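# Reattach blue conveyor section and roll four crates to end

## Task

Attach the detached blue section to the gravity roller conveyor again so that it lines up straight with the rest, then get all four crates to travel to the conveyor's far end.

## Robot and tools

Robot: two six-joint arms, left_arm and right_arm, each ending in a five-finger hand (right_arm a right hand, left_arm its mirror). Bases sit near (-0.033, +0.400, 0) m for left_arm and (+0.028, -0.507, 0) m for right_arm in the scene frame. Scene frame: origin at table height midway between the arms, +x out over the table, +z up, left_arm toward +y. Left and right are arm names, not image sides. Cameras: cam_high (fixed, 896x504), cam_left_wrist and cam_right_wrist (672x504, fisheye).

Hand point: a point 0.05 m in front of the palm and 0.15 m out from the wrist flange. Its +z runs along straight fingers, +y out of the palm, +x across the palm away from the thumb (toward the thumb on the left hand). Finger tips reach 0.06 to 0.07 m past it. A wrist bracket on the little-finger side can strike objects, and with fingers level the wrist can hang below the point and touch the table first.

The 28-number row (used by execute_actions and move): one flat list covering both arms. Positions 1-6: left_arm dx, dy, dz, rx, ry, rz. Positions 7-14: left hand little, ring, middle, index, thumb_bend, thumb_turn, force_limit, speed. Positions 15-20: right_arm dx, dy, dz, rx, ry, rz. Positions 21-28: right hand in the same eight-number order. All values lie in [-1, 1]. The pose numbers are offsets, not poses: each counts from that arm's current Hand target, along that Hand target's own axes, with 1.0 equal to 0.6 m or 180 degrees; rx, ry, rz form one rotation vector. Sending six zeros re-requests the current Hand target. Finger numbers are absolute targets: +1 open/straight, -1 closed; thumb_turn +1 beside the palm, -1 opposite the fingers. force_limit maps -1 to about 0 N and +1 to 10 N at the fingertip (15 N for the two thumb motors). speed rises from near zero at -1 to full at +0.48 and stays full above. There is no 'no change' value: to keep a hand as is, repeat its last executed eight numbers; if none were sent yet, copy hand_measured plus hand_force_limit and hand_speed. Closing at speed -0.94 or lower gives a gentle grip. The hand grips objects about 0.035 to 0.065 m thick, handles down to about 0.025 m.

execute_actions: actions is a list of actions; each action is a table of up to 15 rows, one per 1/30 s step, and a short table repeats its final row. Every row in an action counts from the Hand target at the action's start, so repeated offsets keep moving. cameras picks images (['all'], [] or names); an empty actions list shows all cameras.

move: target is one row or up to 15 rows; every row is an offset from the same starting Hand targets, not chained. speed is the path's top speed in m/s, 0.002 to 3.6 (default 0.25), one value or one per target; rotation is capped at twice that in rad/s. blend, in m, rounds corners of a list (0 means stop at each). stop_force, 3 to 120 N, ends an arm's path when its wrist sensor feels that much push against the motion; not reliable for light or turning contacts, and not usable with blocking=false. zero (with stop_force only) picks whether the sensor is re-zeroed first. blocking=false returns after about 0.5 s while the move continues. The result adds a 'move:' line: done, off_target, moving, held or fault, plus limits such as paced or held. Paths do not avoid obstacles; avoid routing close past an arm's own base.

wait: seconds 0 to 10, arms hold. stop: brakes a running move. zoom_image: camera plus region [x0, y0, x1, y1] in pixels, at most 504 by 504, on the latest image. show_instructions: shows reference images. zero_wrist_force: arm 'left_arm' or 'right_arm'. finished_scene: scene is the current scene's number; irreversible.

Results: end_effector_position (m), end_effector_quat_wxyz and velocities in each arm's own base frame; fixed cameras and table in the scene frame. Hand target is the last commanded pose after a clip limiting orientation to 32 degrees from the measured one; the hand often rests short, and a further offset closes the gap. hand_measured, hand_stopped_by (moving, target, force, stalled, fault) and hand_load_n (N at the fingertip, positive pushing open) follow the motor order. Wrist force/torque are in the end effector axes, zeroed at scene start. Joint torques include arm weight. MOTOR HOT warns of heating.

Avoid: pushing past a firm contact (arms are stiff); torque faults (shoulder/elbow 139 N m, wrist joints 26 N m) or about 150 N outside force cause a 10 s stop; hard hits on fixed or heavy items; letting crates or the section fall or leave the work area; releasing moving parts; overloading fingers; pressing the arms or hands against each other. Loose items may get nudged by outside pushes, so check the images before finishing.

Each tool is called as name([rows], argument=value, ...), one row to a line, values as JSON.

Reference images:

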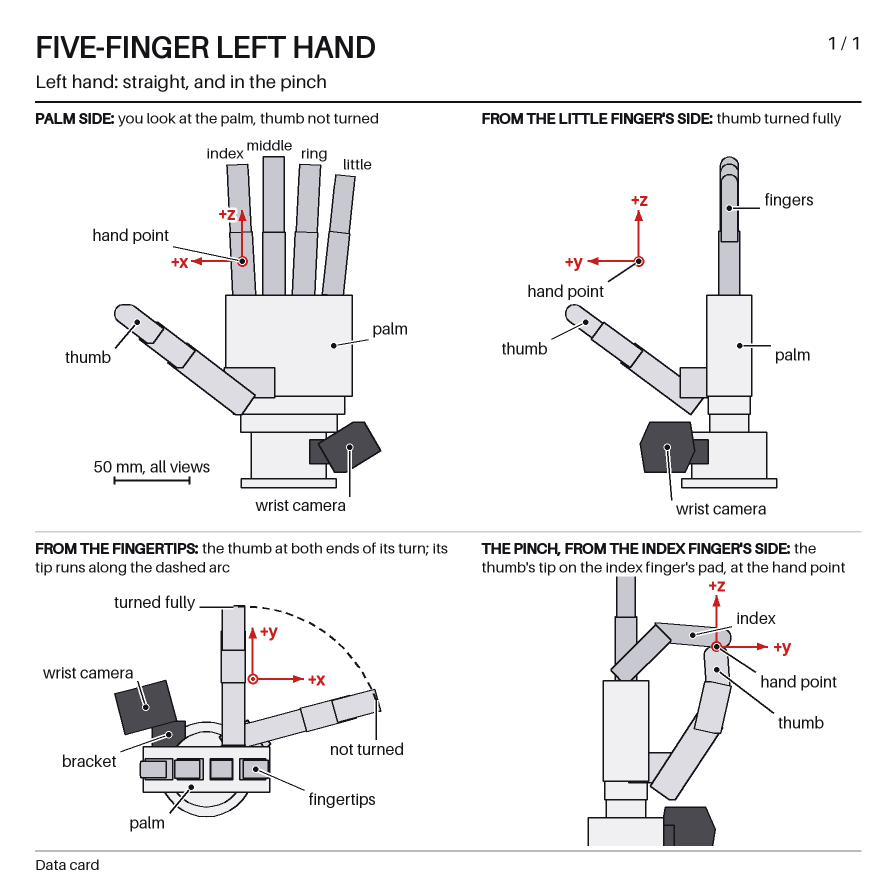

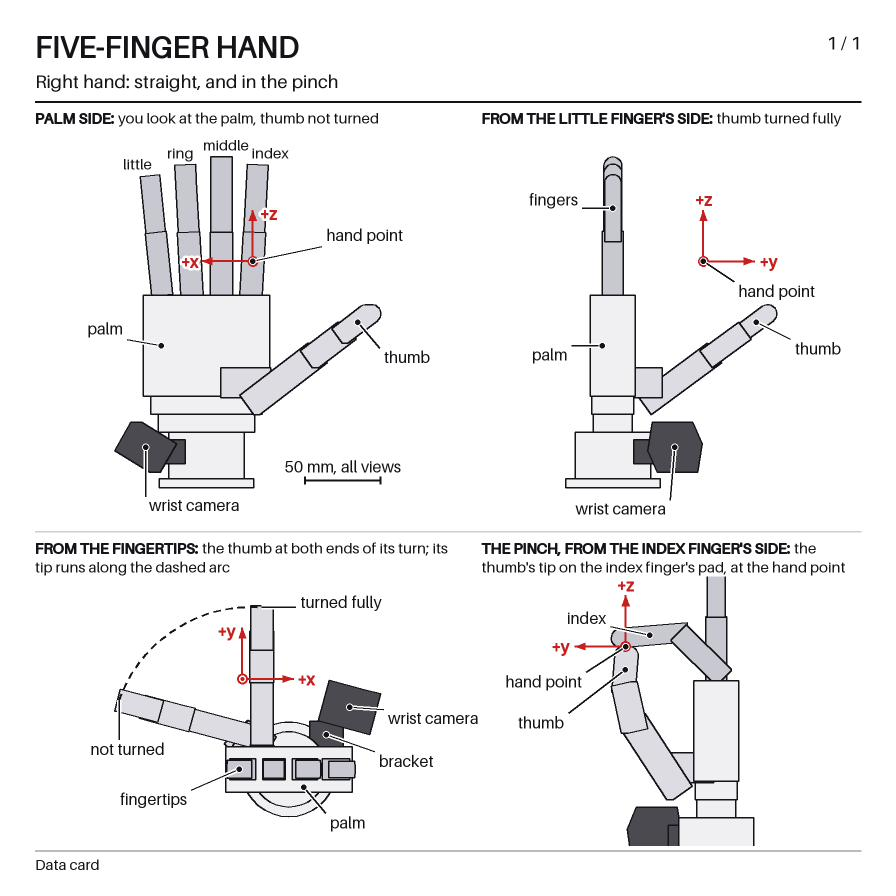

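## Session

execute_actions(actions=[])

Scene clock: 0.00 s.
left_arm: end_effector_position=(+0.3227, +0.0856, +0.2640) hand_measured=(+1.000, +1.000, +1.000, +1.000, +1.000, +1.000) hand_load_n=(+0.0, +0.0, +0.0, +0.0, +0.0, +0.0) hand_stopped_by=(target, target, target, target, target, target) hand_force_limit=0.00 hand_speed=-0.80 end_effector_quat_wxyz=(-0.023, +0.807, +0.590, -0.003) | right_arm: end_effector_position=(+0.6847, -0.1309, +0.1364) hand_measured=(+1.000, +1.000, +1.000, +1.000, +1.000, +1.000) hand_load_n=(+0.0, +0.0, +0.0, +0.0, +0.0, +0.0) hand_stopped_by=(target, target, target, target, target, target) hand_force_limit=0.00 hand_speed=-0.80 end_effector_quat_wxyz=(+0.206, +0.304, +0.930, +0.032)
Joint positions: left_arm=[3.898 -1.455 -1.863 1.748 -1.617 1.065] | right_arm=[-0.515 -0.938 1.261 0.851 1.429 -1.426]
Joint velocities: within noise
Joint torques (N m): no reading
Wrist force (N): no reading
Wrist torque (N m): no reading
Wrist force, peak (N): no reading
Hand target: left_arm +0.3227, +0.0856, +0.2640; -0.023, +0.807, +0.590, -0.003 | right_arm +0.6847, -0.1309, +0.1364; +0.206, +0.304, +0.930, +0.032

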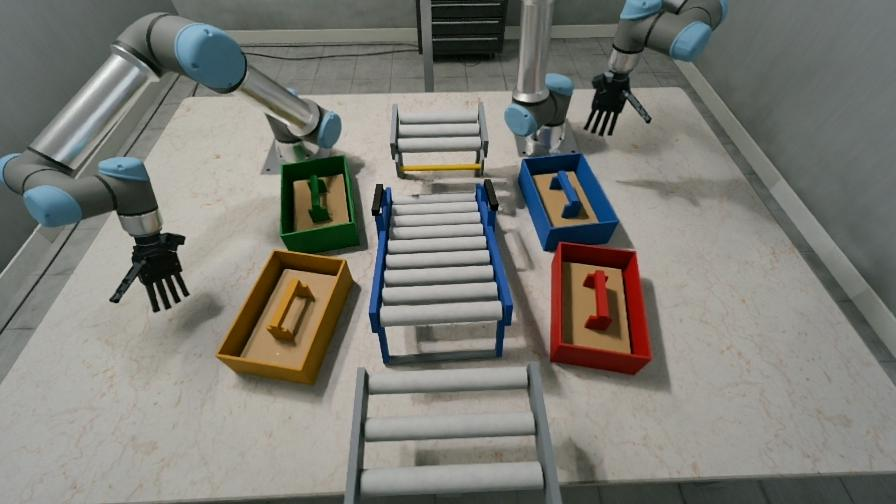

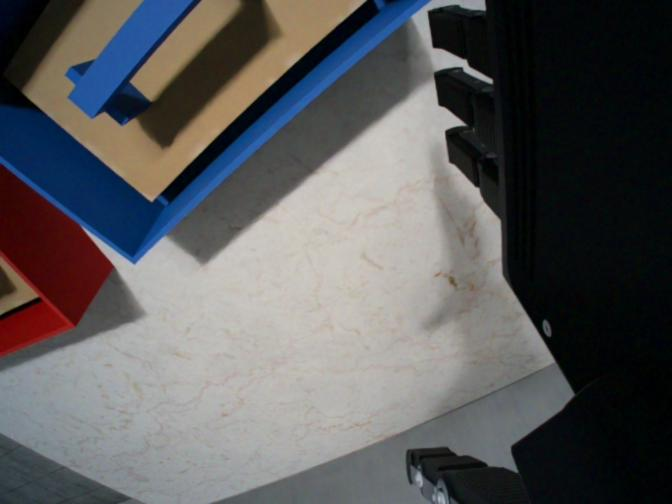

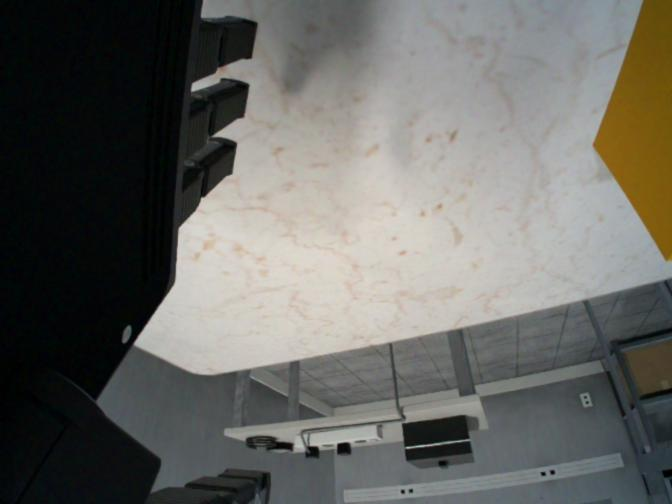

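zoom_image(camera="cam_high", region=[350, 90, 530, 240])

zoom_image(camera="cam_high", region=[350, 230, 530, 380])

zoom_image(camera="cam_high", region=[200, 140, 380, 390])

zoom_image(camera="cam_high", region=[500, 140, 680, 390])

Scaled by 2.800 from the camera's 896x504 image, which has a finer 1280x720 frame.

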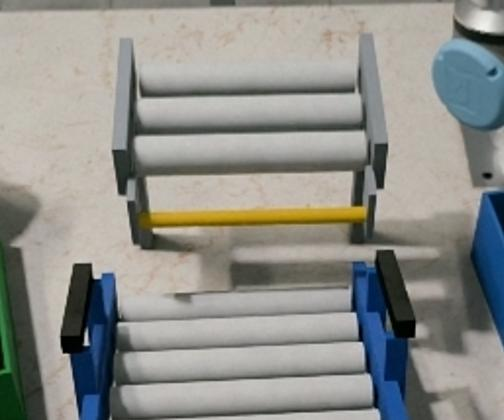

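Scaled by 2.800 from the camera's 896x504 image, which has a finer 1280x720 frame.

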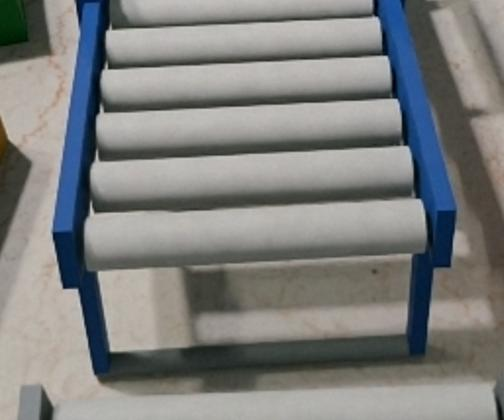

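Scaled by 2.016 from the camera's 896x504 image, which has a finer 1280x720 frame.

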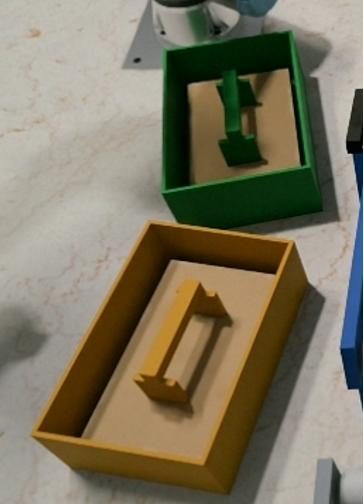

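Scaled by 2.016 from the camera's 896x504 image, which has a finer 1280x720 frame.

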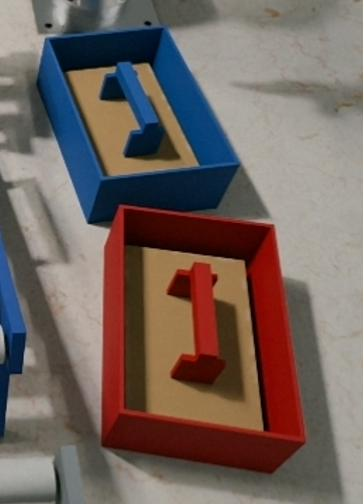

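move([
  [-0.1478,0.1834,-0.1108,-0.034,0.038,0.195,1,0,0,0,1,1,0,-0.2,0.1063,0.1622,-0.3823,-0.005,0.026,-0.104,1,0,0,0,1,1,0,-0.2],
  [-0.3683,0.4205,-0.0355,-0.0681,0.0756,0.3896,1,0,0,0,1,1,0,-0.2,0.6402,0.3793,-0.422,-0.0095,0.053,-0.2087,1,0,0,0,1,1,0,-0.2],
], blend=0.04, speed=0.3, cameras=["all"])

Scene clock: 131.10 s.
left_arm: end_effector_position=(+0.4965, -0.2019, +0.2700) hand_measured=(+1.000, +0.000, +0.000, +0.000, +1.000, +1.000) hand_load_n=(+0.0, +0.0, +0.0, +0.0, +0.0, +0.0) hand_stopped_by=(target, target, target, target, target, target) hand_force_limit=0.00 hand_speed=-0.20 end_effector_quat_wxyz=(-0.002, +0.991, +0.012, +0.133) | right_arm: end_effector_position=(+0.4275, +0.2927, +0.2697) hand_measured=(+1.000, +0.000, +0.000, +0.000, +1.000, +1.000) hand_load_n=(+0.0, +0.0, +0.0, +0.0, +0.0, +0.0) hand_stopped_by=(target, target, target, target, target, target) hand_force_limit=0.00 hand_speed=-0.20 end_effector_quat_wxyz=(+0.134, -0.018, +0.991, +0.002)
Joint positions: left_arm=[3.114 -1.831 -1.422 1.949 -1.585 1.521] | right_arm=[0.266 -1.359 1.485 1.183 1.631 -1.35]
Joint torques (N m): left_arm=[-4.5 20.5 34.22 0.14 -2.01 2.4] | right_arm=[8.26 -20.01 -30.77 3.69 2.21 1.47]
Wrist force (N): left_arm=[0.3 0.2 0.1] | right_arm=[-0.3 0.1 0.0]
Wrist torque (N m): left_arm=[0.05 -0.03 -0.06] | right_arm=[-0.02 0.00 -0.11]
Wrist force, peak (N): left_arm=[0.8 0.8 0.2] | right_arm=[-0.7 -0.2 -1.2]
Hand target: left_arm +0.4966, -0.2020, +0.2699; -0.002, +0.991, +0.012, +0.133 | right_arm +0.4275, +0.2928, +0.2697; +0.134, -0.018, +0.991, +0.002
Off the commanded pose: left_arm 0.000 m, 0 deg | right_arm 0.000 m, 0 deg.
move: done

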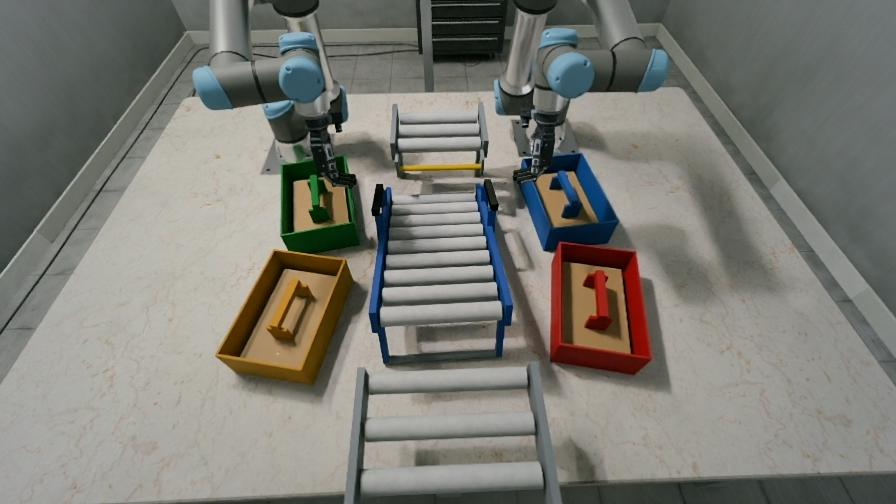

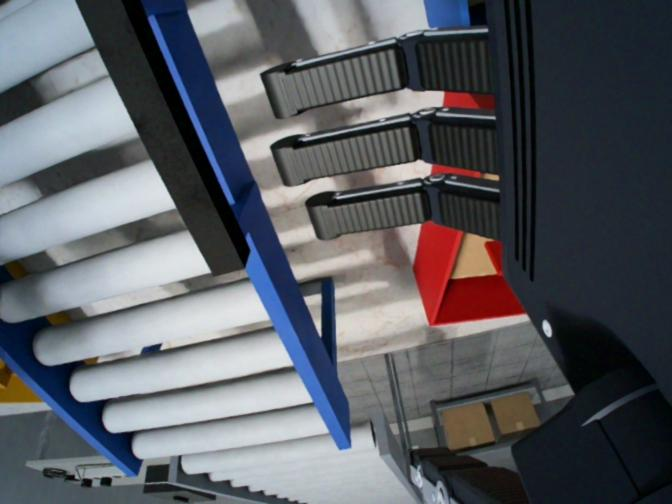

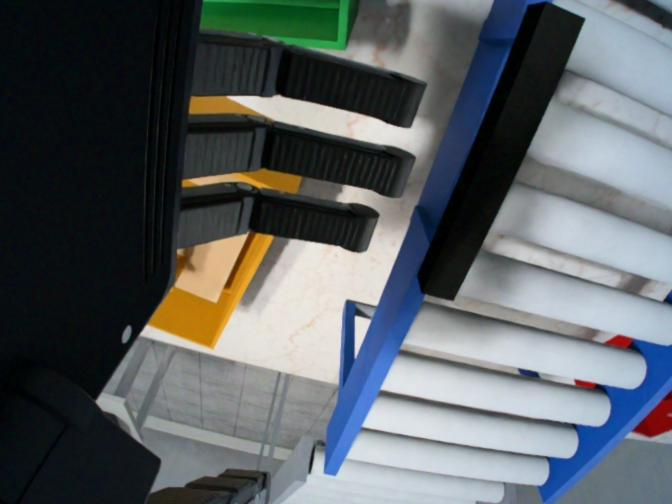

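zoom_image(camera="cam_right_wrist", region=[370, 0, 620, 320])

zoom_image(camera="cam_left_wrist", region=[60, 0, 310, 320])

Scaled by 1.575 from the camera's 672x504 image, which has a finer 960x720 frame.

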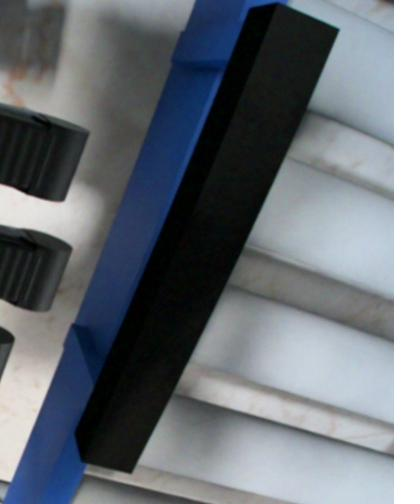

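Scaled by 1.575 from the camera's 672x504 image, which has a finer 960x720 frame.

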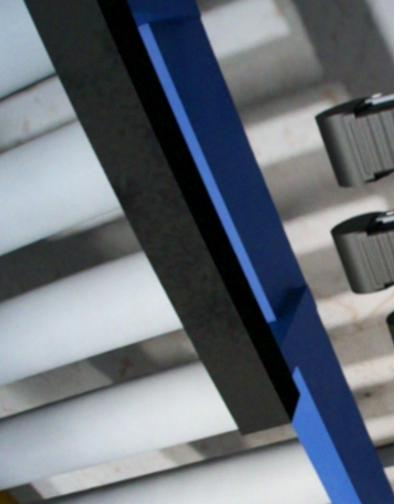

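move(target=[-0.0192,0.0475,0.1533,0.0017,0,-0.0061,1,0,0,0,1,1,0,-0.2,-0.0158,0.0508,0.1617,-0.0017,0,-0.0061,1,0,0,0,1,1,0,-0.2], speed=0.06, stop_force=8, cameras=["all"])

zoom_image(camera="cam_right_wrist", region=[340, 0, 672, 400])

zoom_image(camera="cam_left_wrist", region=[0, 0, 340, 400])

Scene clock: 229.40 s.
left_arm: end_effector_position=(+0.5104, -0.2301, +0.1782) hand_measured=(+1.000, +0.000, +0.000, +0.000, +1.000, +1.000) hand_load_n=(+0.0, +0.0, +0.0, +0.0, +0.0, +0.0) hand_stopped_by=(target, target, target, target, target, target) hand_force_limit=0.00 hand_speed=-0.20 end_effector_quat_wxyz=(-0.003, +0.991, +0.022, +0.133) | right_arm: end_effector_position=(+0.4612, +0.3245, +0.1786) hand_measured=(+1.000, +0.000, +0.000, +0.000, +1.000, +1.000) hand_load_n=(+0.0, +0.0, +0.0, +0.0, +0.0, +0.0) hand_stopped_by=(target, target, target, target, target, target) hand_force_limit=0.00 hand_speed=-0.20 end_effector_quat_wxyz=(+0.134, -0.028, +0.991, +0.004)
Joint positions: left_arm=[3.044 -1.933 -1.526 2.153 -1.609 1.434] | right_arm=[0.312 -1.2 1.515 0.997 1.638 -1.324]
Joint torques (N m): left_arm=[-4.54 24.9 4.89 0.15 -2.5 -2.58] | right_arm=[8.01 -25.28 -30.07 0.19 2.16 1.35]
Wrist force (N): left_arm=[0.0 0.2 0.3] | right_arm=[-0.2 0.0 0.0]
Wrist torque (N m): left_arm=[0.02 0.05 0.14] | right_arm=[-0.04 0.01 -0.12]
Wrist force, peak (N): left_arm=[0.7 0.6 0.1] | right_arm=[-0.3 0.1 -0.6]
Hand target: left_arm +0.5104, -0.2301, +0.1782; -0.003, +0.991, +0.022, +0.133 | right_arm +0.4612, +0.3245, +0.1786; +0.134, -0.028, +0.991, +0.004
Off the commanded pose: left_arm 0.000 m, 0 deg | right_arm 0.000 m, 0 deg.
move: done

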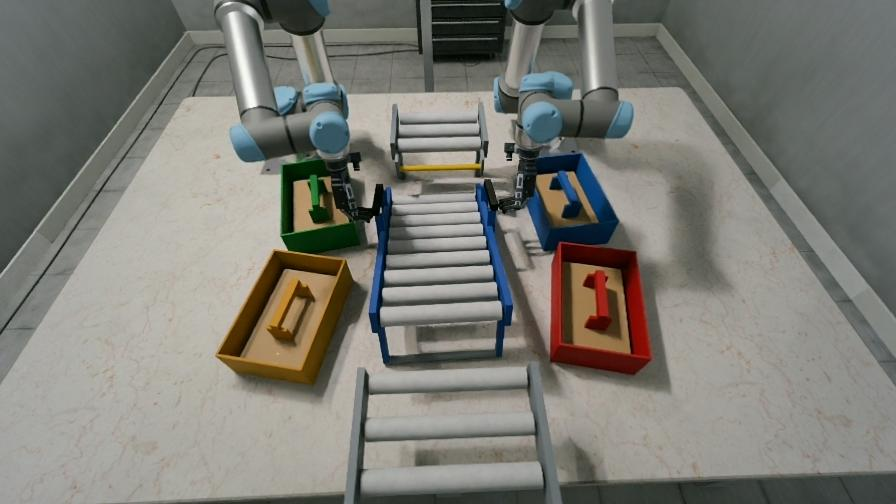

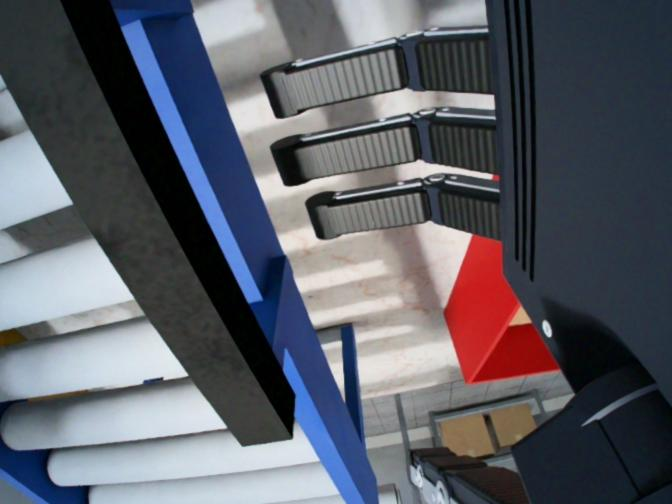

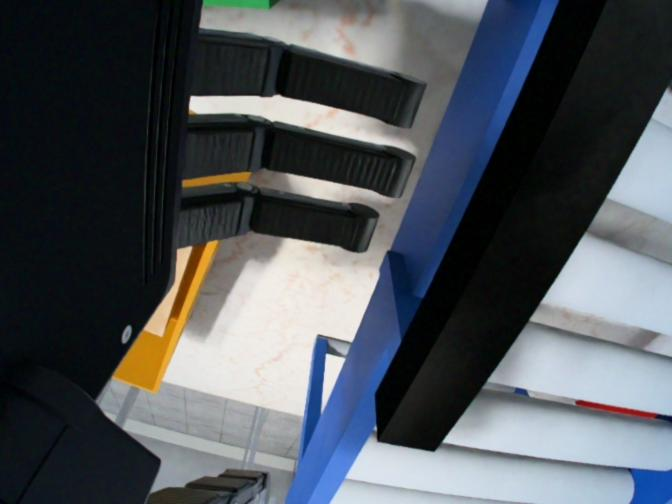

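Scaled by 1.260 from the camera's 672x504 image, which has a finer 960x720 frame.

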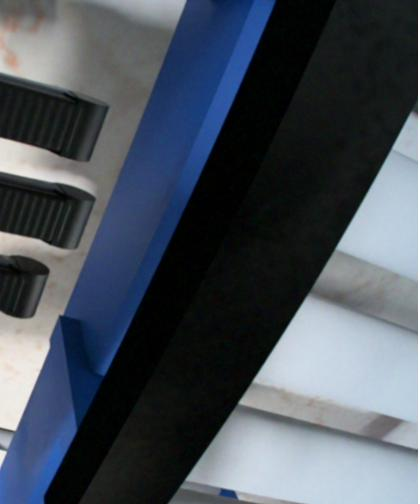

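Scaled by 1.260 from the camera's 672x504 image, which has a finer 960x720 frame.

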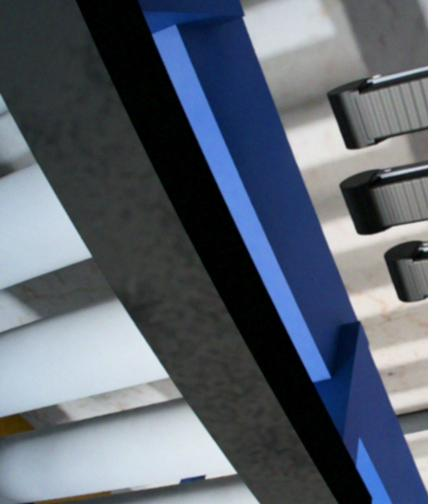

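move([
  [-0.0083,0,0,0,0,0,1,0,0,0,1,1,0,-0.2,0.0083,0,0,0,0,0,1,0,0,0,1,1,0,-0.2],
  [-0.0083,0.1133,0,0,0,0,1,0,0,0,1,1,0,-0.2,0.0083,0.1133,0,0,0,0,1,0,0,0,1,1,0,-0.2],
], speed=0.05, stop_force=8, cameras=["all"])

Scene clock: 281.70 s.
left_arm: end_effector_position=(+0.5086, -0.2981, +0.1768) hand_measured=(+1.000, +0.000, +0.000, +0.000, +1.000, +1.000) hand_load_n=(+0.0, +0.5, +0.0, +0.0, +0.0, +0.0) hand_stopped_by=(target, target, target, target, target, target) hand_force_limit=0.00 hand_speed=-0.20 end_effector_quat_wxyz=(-0.003, +0.991, +0.022, +0.133) | right_arm: end_effector_position=(+0.4527, +0.3871, +0.1773) hand_measured=(+1.000, +0.000, +0.000, +0.000, +1.000, +1.000) hand_load_n=(+0.0, +0.0, +0.0, +0.0, +0.0, +0.0) hand_stopped_by=(target, target, target, target, target, target) hand_force_limit=0.00 hand_speed=-0.20 end_effector_quat_wxyz=(+0.134, -0.028, +0.991, +0.004)
Joint positions: left_arm=[2.891 -2.004 -1.43 2.119 -1.648 1.286] | right_arm=[0.449 -1.122 1.408 1.036 1.672 -1.191]
Joint torques (N m): left_arm=[-3.54 29.39 32.05 -2.61 -0.65 -2.23] | right_arm=[-8.29 -40.52 -9.08 0.58 -1.73 -1.47]
Wrist force (N): left_arm=[-0.9 -8.4 -0.4] | right_arm=[-0.3 0.1 -0.2]
Wrist torque (N m): left_arm=[-0.39 0.03 0.66] | right_arm=[0.00 0.01 0.10]
Wrist force, peak (N): left_arm=[-1.1 -8.7 -0.2] | right_arm=[4.2 -22.6 -3.4]
Hand target: left_arm +0.5086, -0.2981, +0.1768; -0.003, +0.991, +0.022, +0.133 | right_arm +0.4527, +0.3871, +0.1773; +0.134, -0.028, +0.991, +0.004 (not the last commanded pose)
Off the commanded pose: left_arm 0.000 m, 0 deg | right_arm 0.005 m, 0 deg.
move: contact (left_arm, right_arm)

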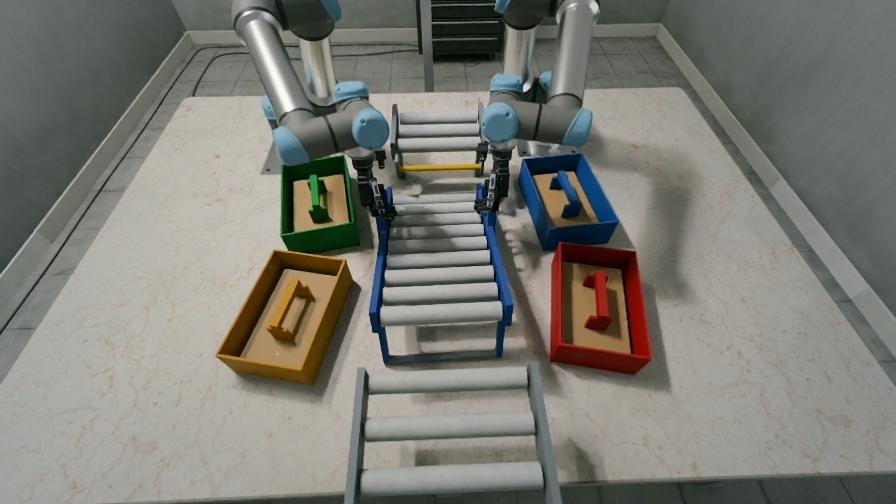

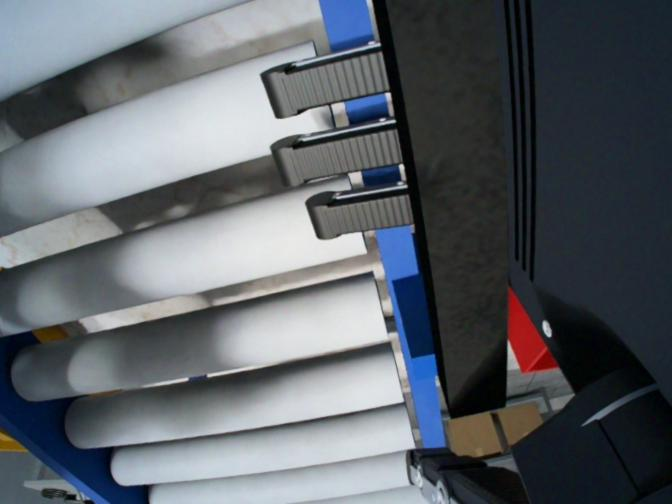

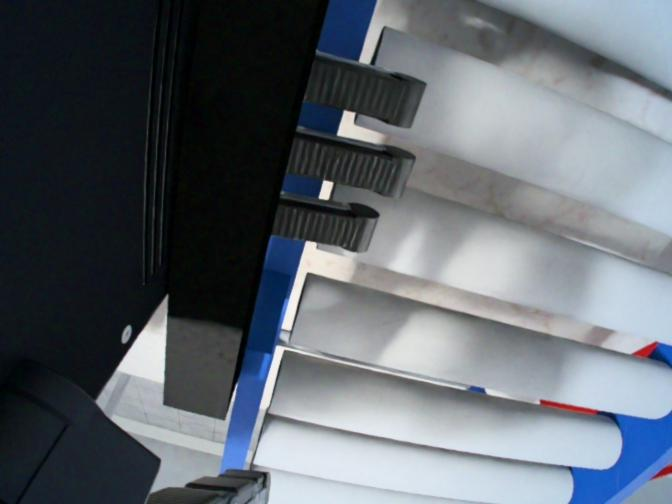

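move(target=[0,-0.015,0,0,0,0,1,0,0,0,1,1,0,-0.2,0,-0.0142,0,0,0,0,1,0,0,0,1,1,0,-0.2], speed=0.05)

move(target=[0,0,0,0,0,0,1,0,0,0,1,-1,0,-0.3,0,0,0,0,0,0,1,0,0,0,1,-1,0,-0.3], cameras=["cam_left_wrist","cam_right_wrist"])

Scene clock: 300.60 s.
left_arm: end_effector_position=(+0.5082, -0.2893, +0.1768) hand_measured=(+1.000, +0.000, +0.000, +0.000, +1.000, +1.000) hand_load_n=(+0.0, +0.0, +0.0, +0.0, +0.0, +0.0) hand_stopped_by=(target, target, target, target, target, target) hand_force_limit=0.00 hand_speed=-0.20 end_effector_quat_wxyz=(-0.003, +0.991, +0.022, +0.133) | right_arm: end_effector_position=(+0.4532, +0.3787, +0.1773) hand_measured=(+1.000, +0.000, +0.000, +0.000, +1.000, +1.000) hand_load_n=(+0.0, +0.0, +0.0, +0.0, +0.0, +0.0) hand_stopped_by=(target, target, target, target, target, target) hand_force_limit=0.00 hand_speed=-0.20 end_effector_quat_wxyz=(+0.134, -0.028, +0.991, +0.004)
Joint positions: left_arm=[2.91 -1.993 -1.446 2.125 -1.644 1.304] | right_arm=[0.432 -1.134 1.426 1.029 1.668 -1.208]
Joint torques (N m): left_arm=[7.28 39.34 5.6 0.09 2.07 2.51] | right_arm=[-9.77 -40.6 -9.8 0.38 -1.8 -1.41]
Wrist force (N): left_arm=[0.4 0.3 0.1] | right_arm=[-0.2 0.1 -0.2]
Wrist torque (N m): left_arm=[0.05 0.02 -0.04] | right_arm=[0.01 0.00 0.10]
Wrist force, peak (N): left_arm=[-1.1 -8.8 -0.5] | right_arm=[-0.5 0.4 -0.3]
Hand target: left_arm +0.5082, -0.2891, +0.1768; -0.003, +0.991, +0.022, +0.133 | right_arm +0.4532, +0.3785, +0.1773; +0.134, -0.028, +0.991, +0.004
Off the commanded pose: left_arm 0.000 m, 0 deg | right_arm 0.000 m, 0 deg.
move: done

Scene clock: 302.37 s.
left_arm: end_effector_position=(+0.5082, -0.2891, +0.1768) hand_measured=(+1.000, +0.000, +0.000, +0.000, +1.000, -1.000) hand_load_n=(+0.0, +0.5, +0.0, +0.0, +0.0, +0.0) hand_stopped_by=(target, target, target, target, target, target) hand_force_limit=0.00 hand_speed=-0.30 end_effector_quat_wxyz=(-0.003, +0.991, +0.022, +0.133) | right_arm: end_effector_position=(+0.4532, +0.3785, +0.1773) hand_measured=(+1.000, +0.000, +0.000, +0.000, +1.000, -1.000) hand_load_n=(+0.0, +0.0, +0.0, +0.0, +0.0, +0.0) hand_stopped_by=(target, target, target, target, target, target) hand_force_limit=0.00 hand_speed=-0.30 end_effector_quat_wxyz=(+0.134, -0.028, +0.991, +0.004)
Joint positions: left_arm=[2.91 -1.992 -1.446 2.125 -1.643 1.305] | right_arm=[0.432 -1.135 1.426 1.029 1.668 -1.208]
Joint torques (N m): left_arm=[7.52 39.58 5.17 -0.04 2.02 2.52] | right_arm=[-8.48 -39.81 -8.77 0.58 -1.68 -1.23]
Wrist force (N): left_arm=[0.1 0.3 0.1] | right_arm=[-0.4 0.1 -0.3]
Wrist torque (N m): left_arm=[0.05 0.07 -0.05] | right_arm=[0.02 0.02 0.09]
Wrist force, peak (N): left_arm=[0.2 0.6 0.0] | right_arm=[-0.5 0.1 -0.5]
Hand target: left_arm +0.5082, -0.2891, +0.1768; -0.003, +0.991, +0.022, +0.133 | right_arm +0.4532, +0.3785, +0.1773; +0.134, -0.028, +0.991, +0.004
Off the commanded pose: left_arm 0.000 m, 0 deg | right_arm 0.000 m, 0 deg.
move: done
Images, in order (width x height): cam_left_wrist 672x504, cam_right_wrist 672x504.

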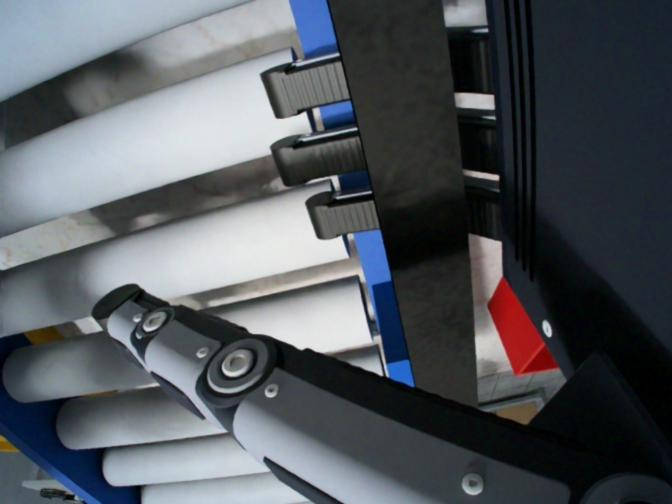

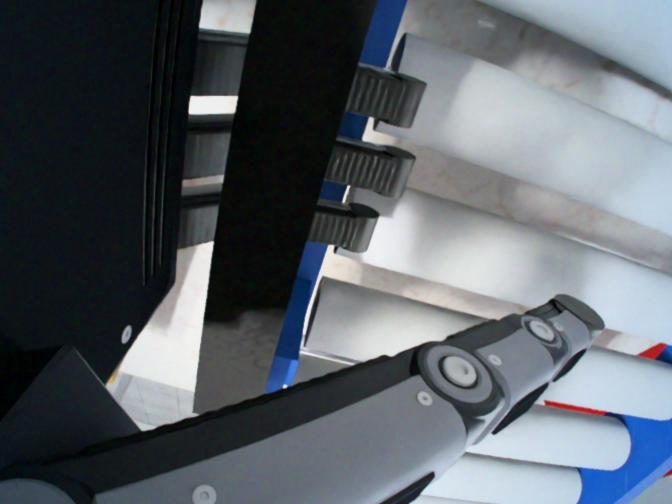

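move(target=[0,0,0,0,0,0,1,-0.7,-0.7,-0.7,0,-1,-0.2,-0.8,0,0,0,0,0,0,1,-0.7,-0.7,-0.7,0,-1,-0.2,-0.8])

wait(seconds=1, cameras=["all"])

Scene clock: 309.60 s.
left_arm: end_effector_position=(+0.5082, -0.2891, +0.1768) hand_measured=(+1.000, -0.552, -0.570, -0.570, +0.452, -1.000) hand_load_n=(+0.0, +4.0, +6.0, +4.0, +6.5, +1.0) hand_stopped_by=(target, force, force, force, force, target) hand_force_limit=-0.20 hand_speed=-0.80 end_effector_quat_wxyz=(-0.003, +0.991, +0.022, +0.133) | right_arm: end_effector_position=(+0.4532, +0.3785, +0.1773) hand_measured=(+1.000, -0.570, -0.588, -0.608, +0.462, -1.000) hand_load_n=(+0.0, +4.5, +4.5, +7.0, +8.5, +1.0) hand_stopped_by=(target, force, force, force, force, target) hand_force_limit=-0.20 hand_speed=-0.80 end_effector_quat_wxyz=(+0.134, -0.028, +0.991, +0.004)
Joint positions: left_arm=[2.91 -1.992 -1.447 2.125 -1.643 1.305] | right_arm=[0.432 -1.135 1.426 1.029 1.668 -1.208]
Joint torques (N m): left_arm=[7.94 49.16 40.32 -5.18 -3.66 0.36] | right_arm=[-8.33 -39.99 -30.27 5.32 3.61 -0.32]
Wrist force (N): left_arm=[-4.2 12.0 21.5] | right_arm=[2.6 10.6 18.4]
Wrist torque (N m): left_arm=[0.11 0.54 -0.39] | right_arm=[0.01 -0.33 0.40]
Wrist force, peak (N): left_arm=[-4.7 9.9 26.1] | right_arm=[2.7 10.8 18.5]
Hand target: left_arm +0.5082, -0.2891, +0.1768; -0.003, +0.991, +0.022, +0.133 | right_arm +0.4532, +0.3785, +0.1773; +0.134, -0.028, +0.991, +0.004
Off the commanded pose: left_arm 0.000 m, 0 deg | right_arm 0.000 m, 0 deg.
move: done

Scene clock: 310.60 s.
left_arm: end_effector_position=(+0.5082, -0.2891, +0.1768) hand_measured=(+1.000, -0.552, -0.570, -0.570, +0.452, -1.000) hand_load_n=(+0.0, +4.0, +5.5, +4.0, +6.5, +1.0) hand_stopped_by=(target, force, force, force, force, target) hand_force_limit=-0.20 hand_speed=-0.80 end_effector_quat_wxyz=(-0.003, +0.991, +0.022, +0.133) | right_arm: end_effector_position=(+0.4532, +0.3785, +0.1773) hand_measured=(+1.000, -0.570, -0.588, -0.608, +0.462, -1.000) hand_load_n=(+0.0, +4.5, +4.5, +7.5, +8.5, +1.0) hand_stopped_by=(target, force, force, force, force, target) hand_force_limit=-0.20 hand_speed=-0.80 end_effector_quat_wxyz=(+0.134, -0.028, +0.991, +0.004)
Joint positions: left_arm=[2.91 -1.992 -1.446 2.125 -1.643 1.305] | right_arm=[0.432 -1.135 1.426 1.029 1.668 -1.208]
Joint torques (N m): left_arm=[7.54 50.75 40.95 -4.82 -3.71 -1.41] | right_arm=[-8.71 -40.82 -32.57 5.16 3.61 0.27]
Wrist force (N): left_arm=[-4.8 11.6 21.8] | right_arm=[2.3 10.6 17.9]
Wrist torque (N m): left_arm=[0.07 0.56 -0.38] | right_arm=[0.01 -0.33 0.40]
Wrist force, peak (N): left_arm=[-4.9 11.7 22.1] | right_arm=[2.6 10.4 18.7]
Hand target: left_arm +0.5082, -0.2891, +0.1768; -0.003, +0.991, +0.022, +0.133 | right_arm +0.4532, +0.3785, +0.1773; +0.134, -0.028, +0.991, +0.004
Off the commanded pose: left_arm 0.000 m, 0 deg | right_arm 0.000 m, 0 deg.
wait: 1.00 s; at rest by 0.17 s

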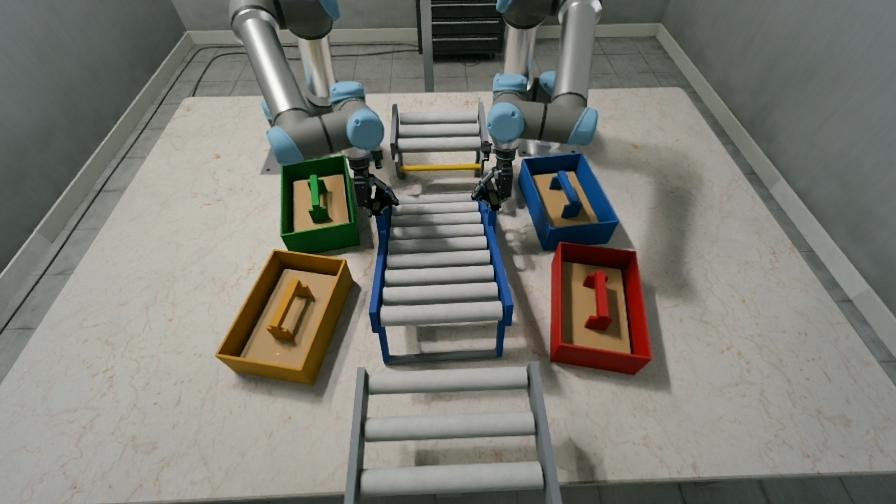

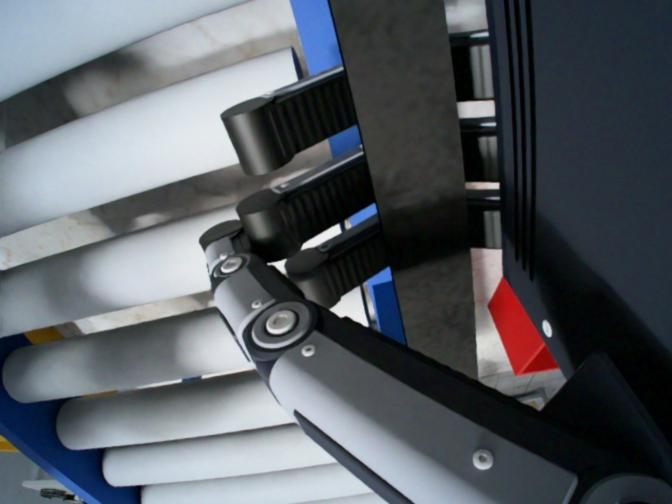

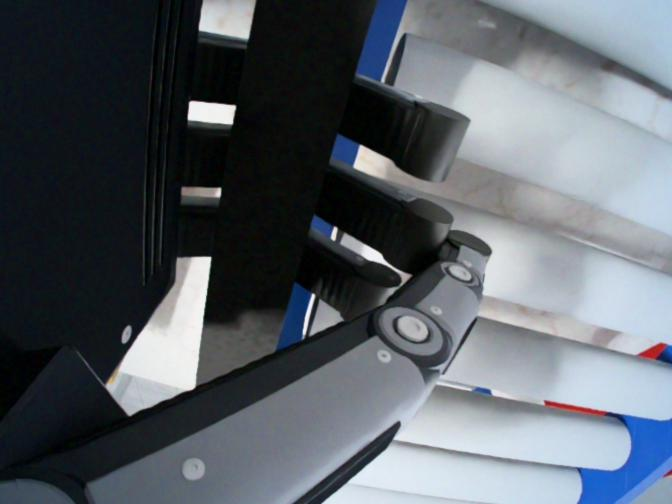

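move([
  [0.0212,0.0003,-0.0212,0,-0.015,0,1,-0.7,-0.7,-0.7,0,-1,-0.2,-0.8,-0.021,0.0003,-0.0212,0,0.015,0,1,-0.7,-0.7,-0.7,0,-1,-0.2,-0.8],
  [0.1105,-0.0117,-0.0518,-0.0009,-0.0468,0.0034,1,-0.7,-0.7,-0.7,0,-1,-0.2,-0.8,-0.106,0.0127,-0.053,0.0009,0.0468,0.0034,1,-0.7,-0.7,-0.7,0,-1,-0.2,-0.8],
], speed=0.05, blend=0.005, cameras=["all"])

zoom_image(camera="cam_high", region=[350, 120, 530, 260])

zoom_image(camera="cam_high", region=[340, 250, 570, 440])

Scene clock: 466.53 s.
left_arm: end_effector_position=(+0.5635, -0.2797, +0.2242) hand_measured=(+1.000, -0.552, -0.570, -0.570, +0.452, -1.000) hand_load_n=(+0.0, +2.5, +5.0, +2.5, +6.5, +1.0) hand_stopped_by=(target, force, force, force, force, target) hand_force_limit=-0.20 hand_speed=-0.80 end_effector_quat_wxyz=(-0.001, +0.998, +0.017, +0.060) | right_arm: end_effector_position=(+0.5055, +0.3891, +0.2248) hand_measured=(+1.000, -0.570, -0.588, -0.608, +0.462, -1.000) hand_load_n=(+0.0, +8.5, +5.0, +4.5, +8.0, +1.0) hand_stopped_by=(target, force, force, force, force, target) hand_force_limit=-0.20 hand_speed=-0.80 end_effector_quat_wxyz=(+0.061, -0.023, +0.998, +0.001)
Joint positions: left_arm=[2.971 -2.17 -1.056 1.773 -1.595 1.368] | right_arm=[0.387 -0.955 1.028 1.383 1.612 -1.232]
Joint torques (N m): left_arm=[12.97 39.59 40.16 -4.23 0.85 2.03] | right_arm=[-12.63 -47.03 -37.96 5.5 -0.56 -1.07]
Wrist force (N): left_arm=[-5.7 8.8 12.3] | right_arm=[3.7 8.8 22.1]
Wrist torque (N m): left_arm=[0.10 0.41 -0.40] | right_arm=[-0.14 -0.65 0.41]
Wrist force, peak (N): left_arm=[-6.4 12.9 23.1] | right_arm=[4.1 8.9 23.4]
Hand target: left_arm +0.5636, -0.2797, +0.2243; -0.001, +0.998, +0.017, +0.060 | right_arm +0.5056, +0.3892, +0.2248; +0.061, -0.023, +0.998, +0.001
Off the commanded pose: left_arm 0.000 m, 0 deg | right_arm 0.000 m, 0 deg.
move: done

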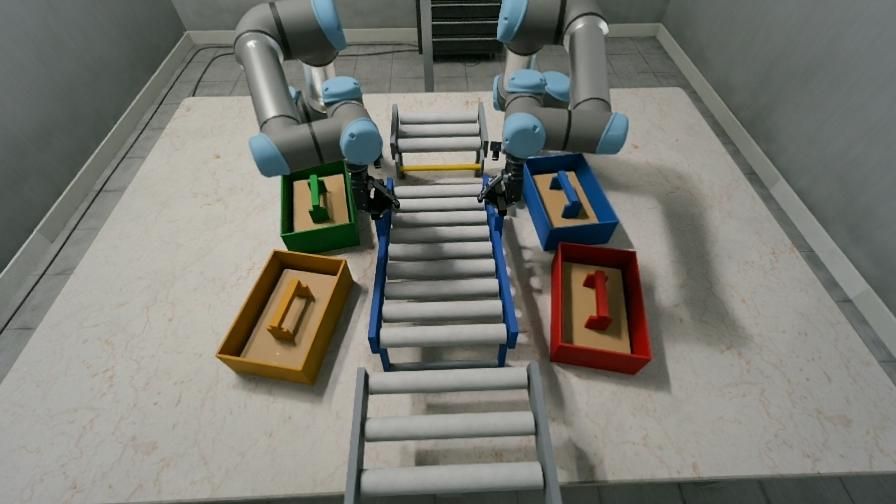

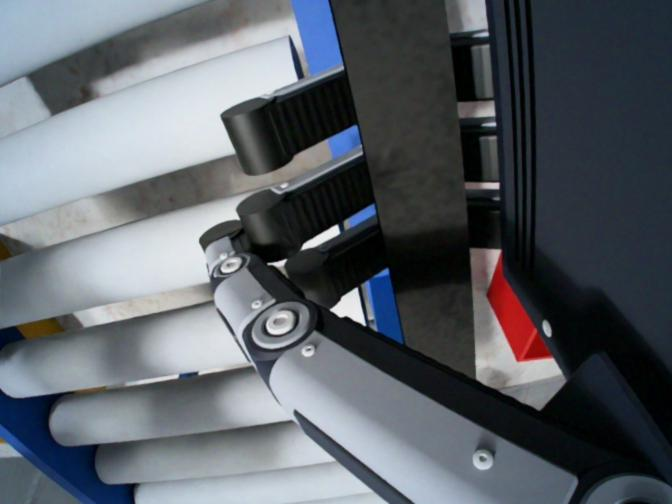

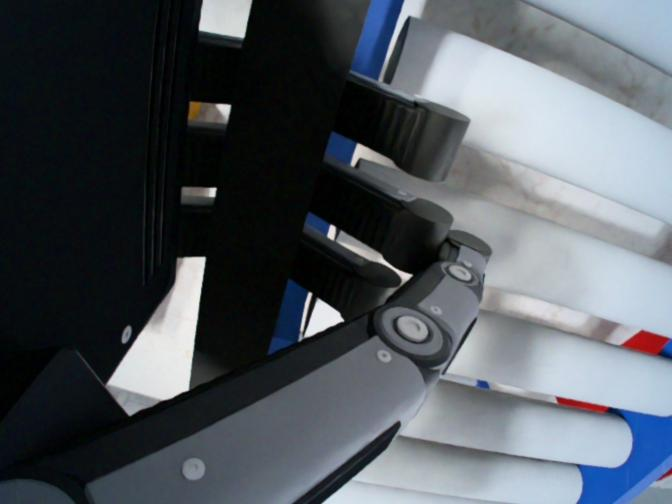

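Scaled by 2.800 from the camera's 896x504 image, which has a finer 1280x720 frame.

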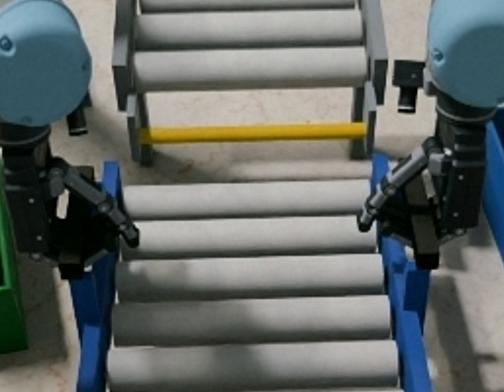

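Scaled by 2.191 from the camera's 896x504 image, which has a finer 1280x720 frame.

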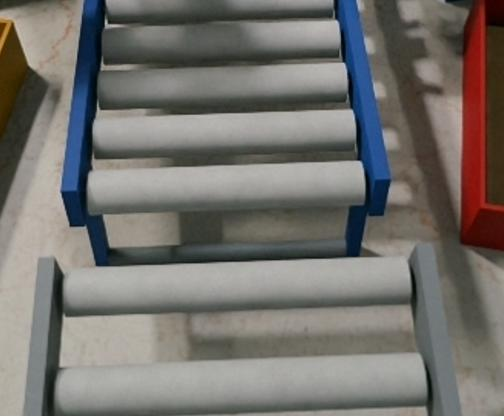

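move(target=[0.0532,-0.0127,-0.029,0,-0.0223,0,1,-0.7,-0.7,-0.7,0,-1,-0.2,-0.8,-0.0532,0.0128,-0.029,0,0.0223,0,1,-0.7,-0.7,-0.7,0,-1,-0.2,-0.8], speed=0.03, stop_force=30, cameras=["cam_high"])

zoom_image(camera="cam_high", region=[350, 120, 530, 260])

zoom_image(camera="cam_high", region=[340, 250, 570, 440])

Scene clock: 531.97 s.
left_arm: end_effector_position=(+0.5929, -0.2711, +0.2454) hand_measured=(+1.000, -0.552, -0.570, -0.570, +0.452, -1.000) hand_load_n=(-0.5, +2.0, +4.5, +2.5, +6.5, +1.0) hand_stopped_by=(target, force, force, force, force, target) hand_force_limit=-0.20 hand_speed=-0.80 end_effector_quat_wxyz=(-0.001, +1.000, +0.017, +0.025) | right_arm: end_effector_position=(+0.5347, +0.3982, +0.2459) hand_measured=(+1.000, -0.570, -0.588, -0.608, +0.462, -1.000) hand_load_n=(+0.0, +9.5, +5.0, +3.5, +8.0, +1.0) hand_stopped_by=(target, force, force, force, force, target) hand_force_limit=-0.20 hand_speed=-0.80 end_effector_quat_wxyz=(+0.026, -0.023, +0.999, +0.000)
Joint positions: left_arm=[3.001 -2.289 -0.811 1.579 -1.58 1.397] | right_arm=[0.373 -0.817 0.749 1.59 1.588 -1.244]
Joint torques (N m): left_arm=[13.37 44.52 38 -5.21 0.11 2.19] | right_arm=[-14.91 -52.64 -38.1 6.07 -0.23 -1.08]
Wrist force (N): left_arm=[-2.9 12.3 12.0] | right_arm=[3.1 9.8 23.3]
Wrist torque (N m): left_arm=[0.27 0.41 -0.46] | right_arm=[-0.16 -0.72 0.45]
Wrist force, peak (N): left_arm=[-1.8 15.0 14.5] | right_arm=[3.1 10.2 25.9]
Hand target: left_arm +0.5929, -0.2711, +0.2454; -0.001, +1.000, +0.017, +0.025 | right_arm +0.5347, +0.3982, +0.2459; +0.026, -0.023, +0.999, +0.000
Off the commanded pose: left_arm 0.000 m, 0 deg | right_arm 0.000 m, 0 deg.
move: done
Images, in order (width x height): cam_high 896x504.

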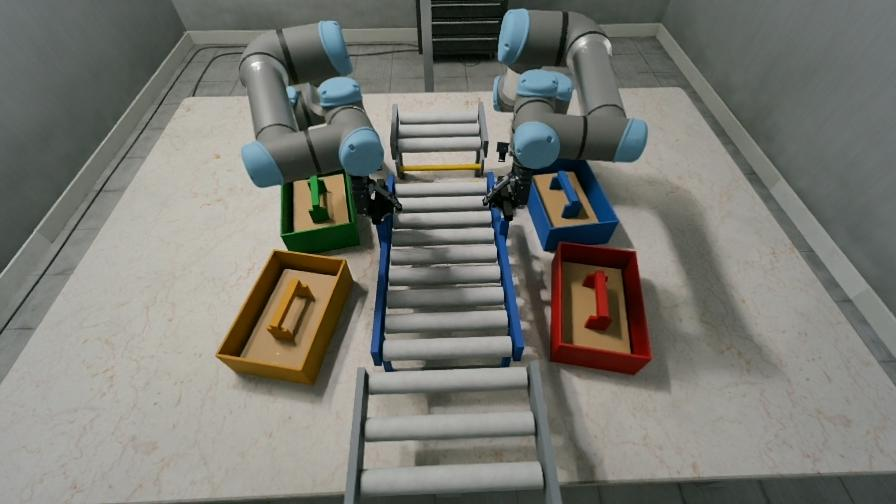

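Scaled by 2.800 from the camera's 896x504 image, which has a finer 1280x720 frame.

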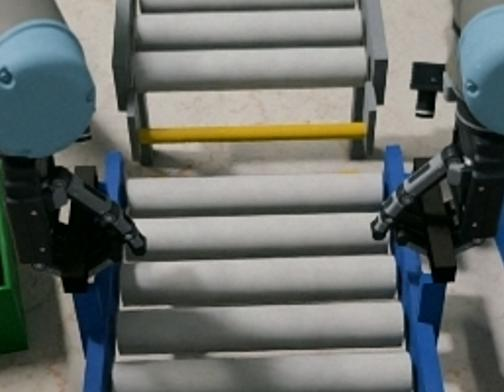

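Scaled by 2.191 from the camera's 896x504 image, which has a finer 1280x720 frame.

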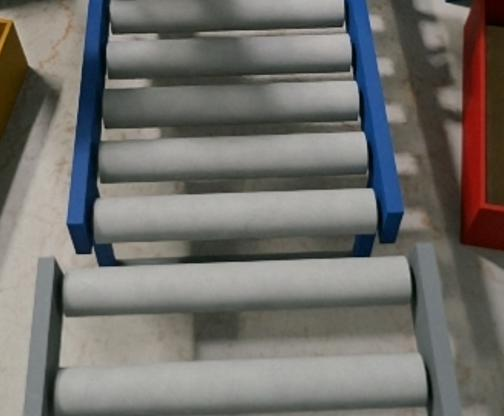

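zoom_image(camera="cam_high", region=[380, 140, 500, 210])

Scaled by 4.200 from the camera's 896x504 image, which has a finer 1280x720 frame.

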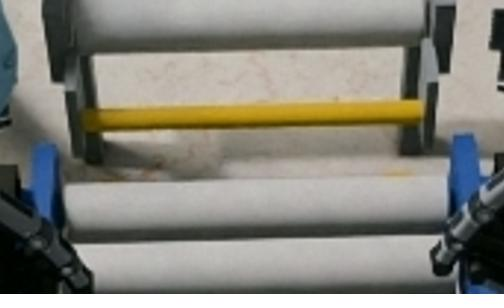

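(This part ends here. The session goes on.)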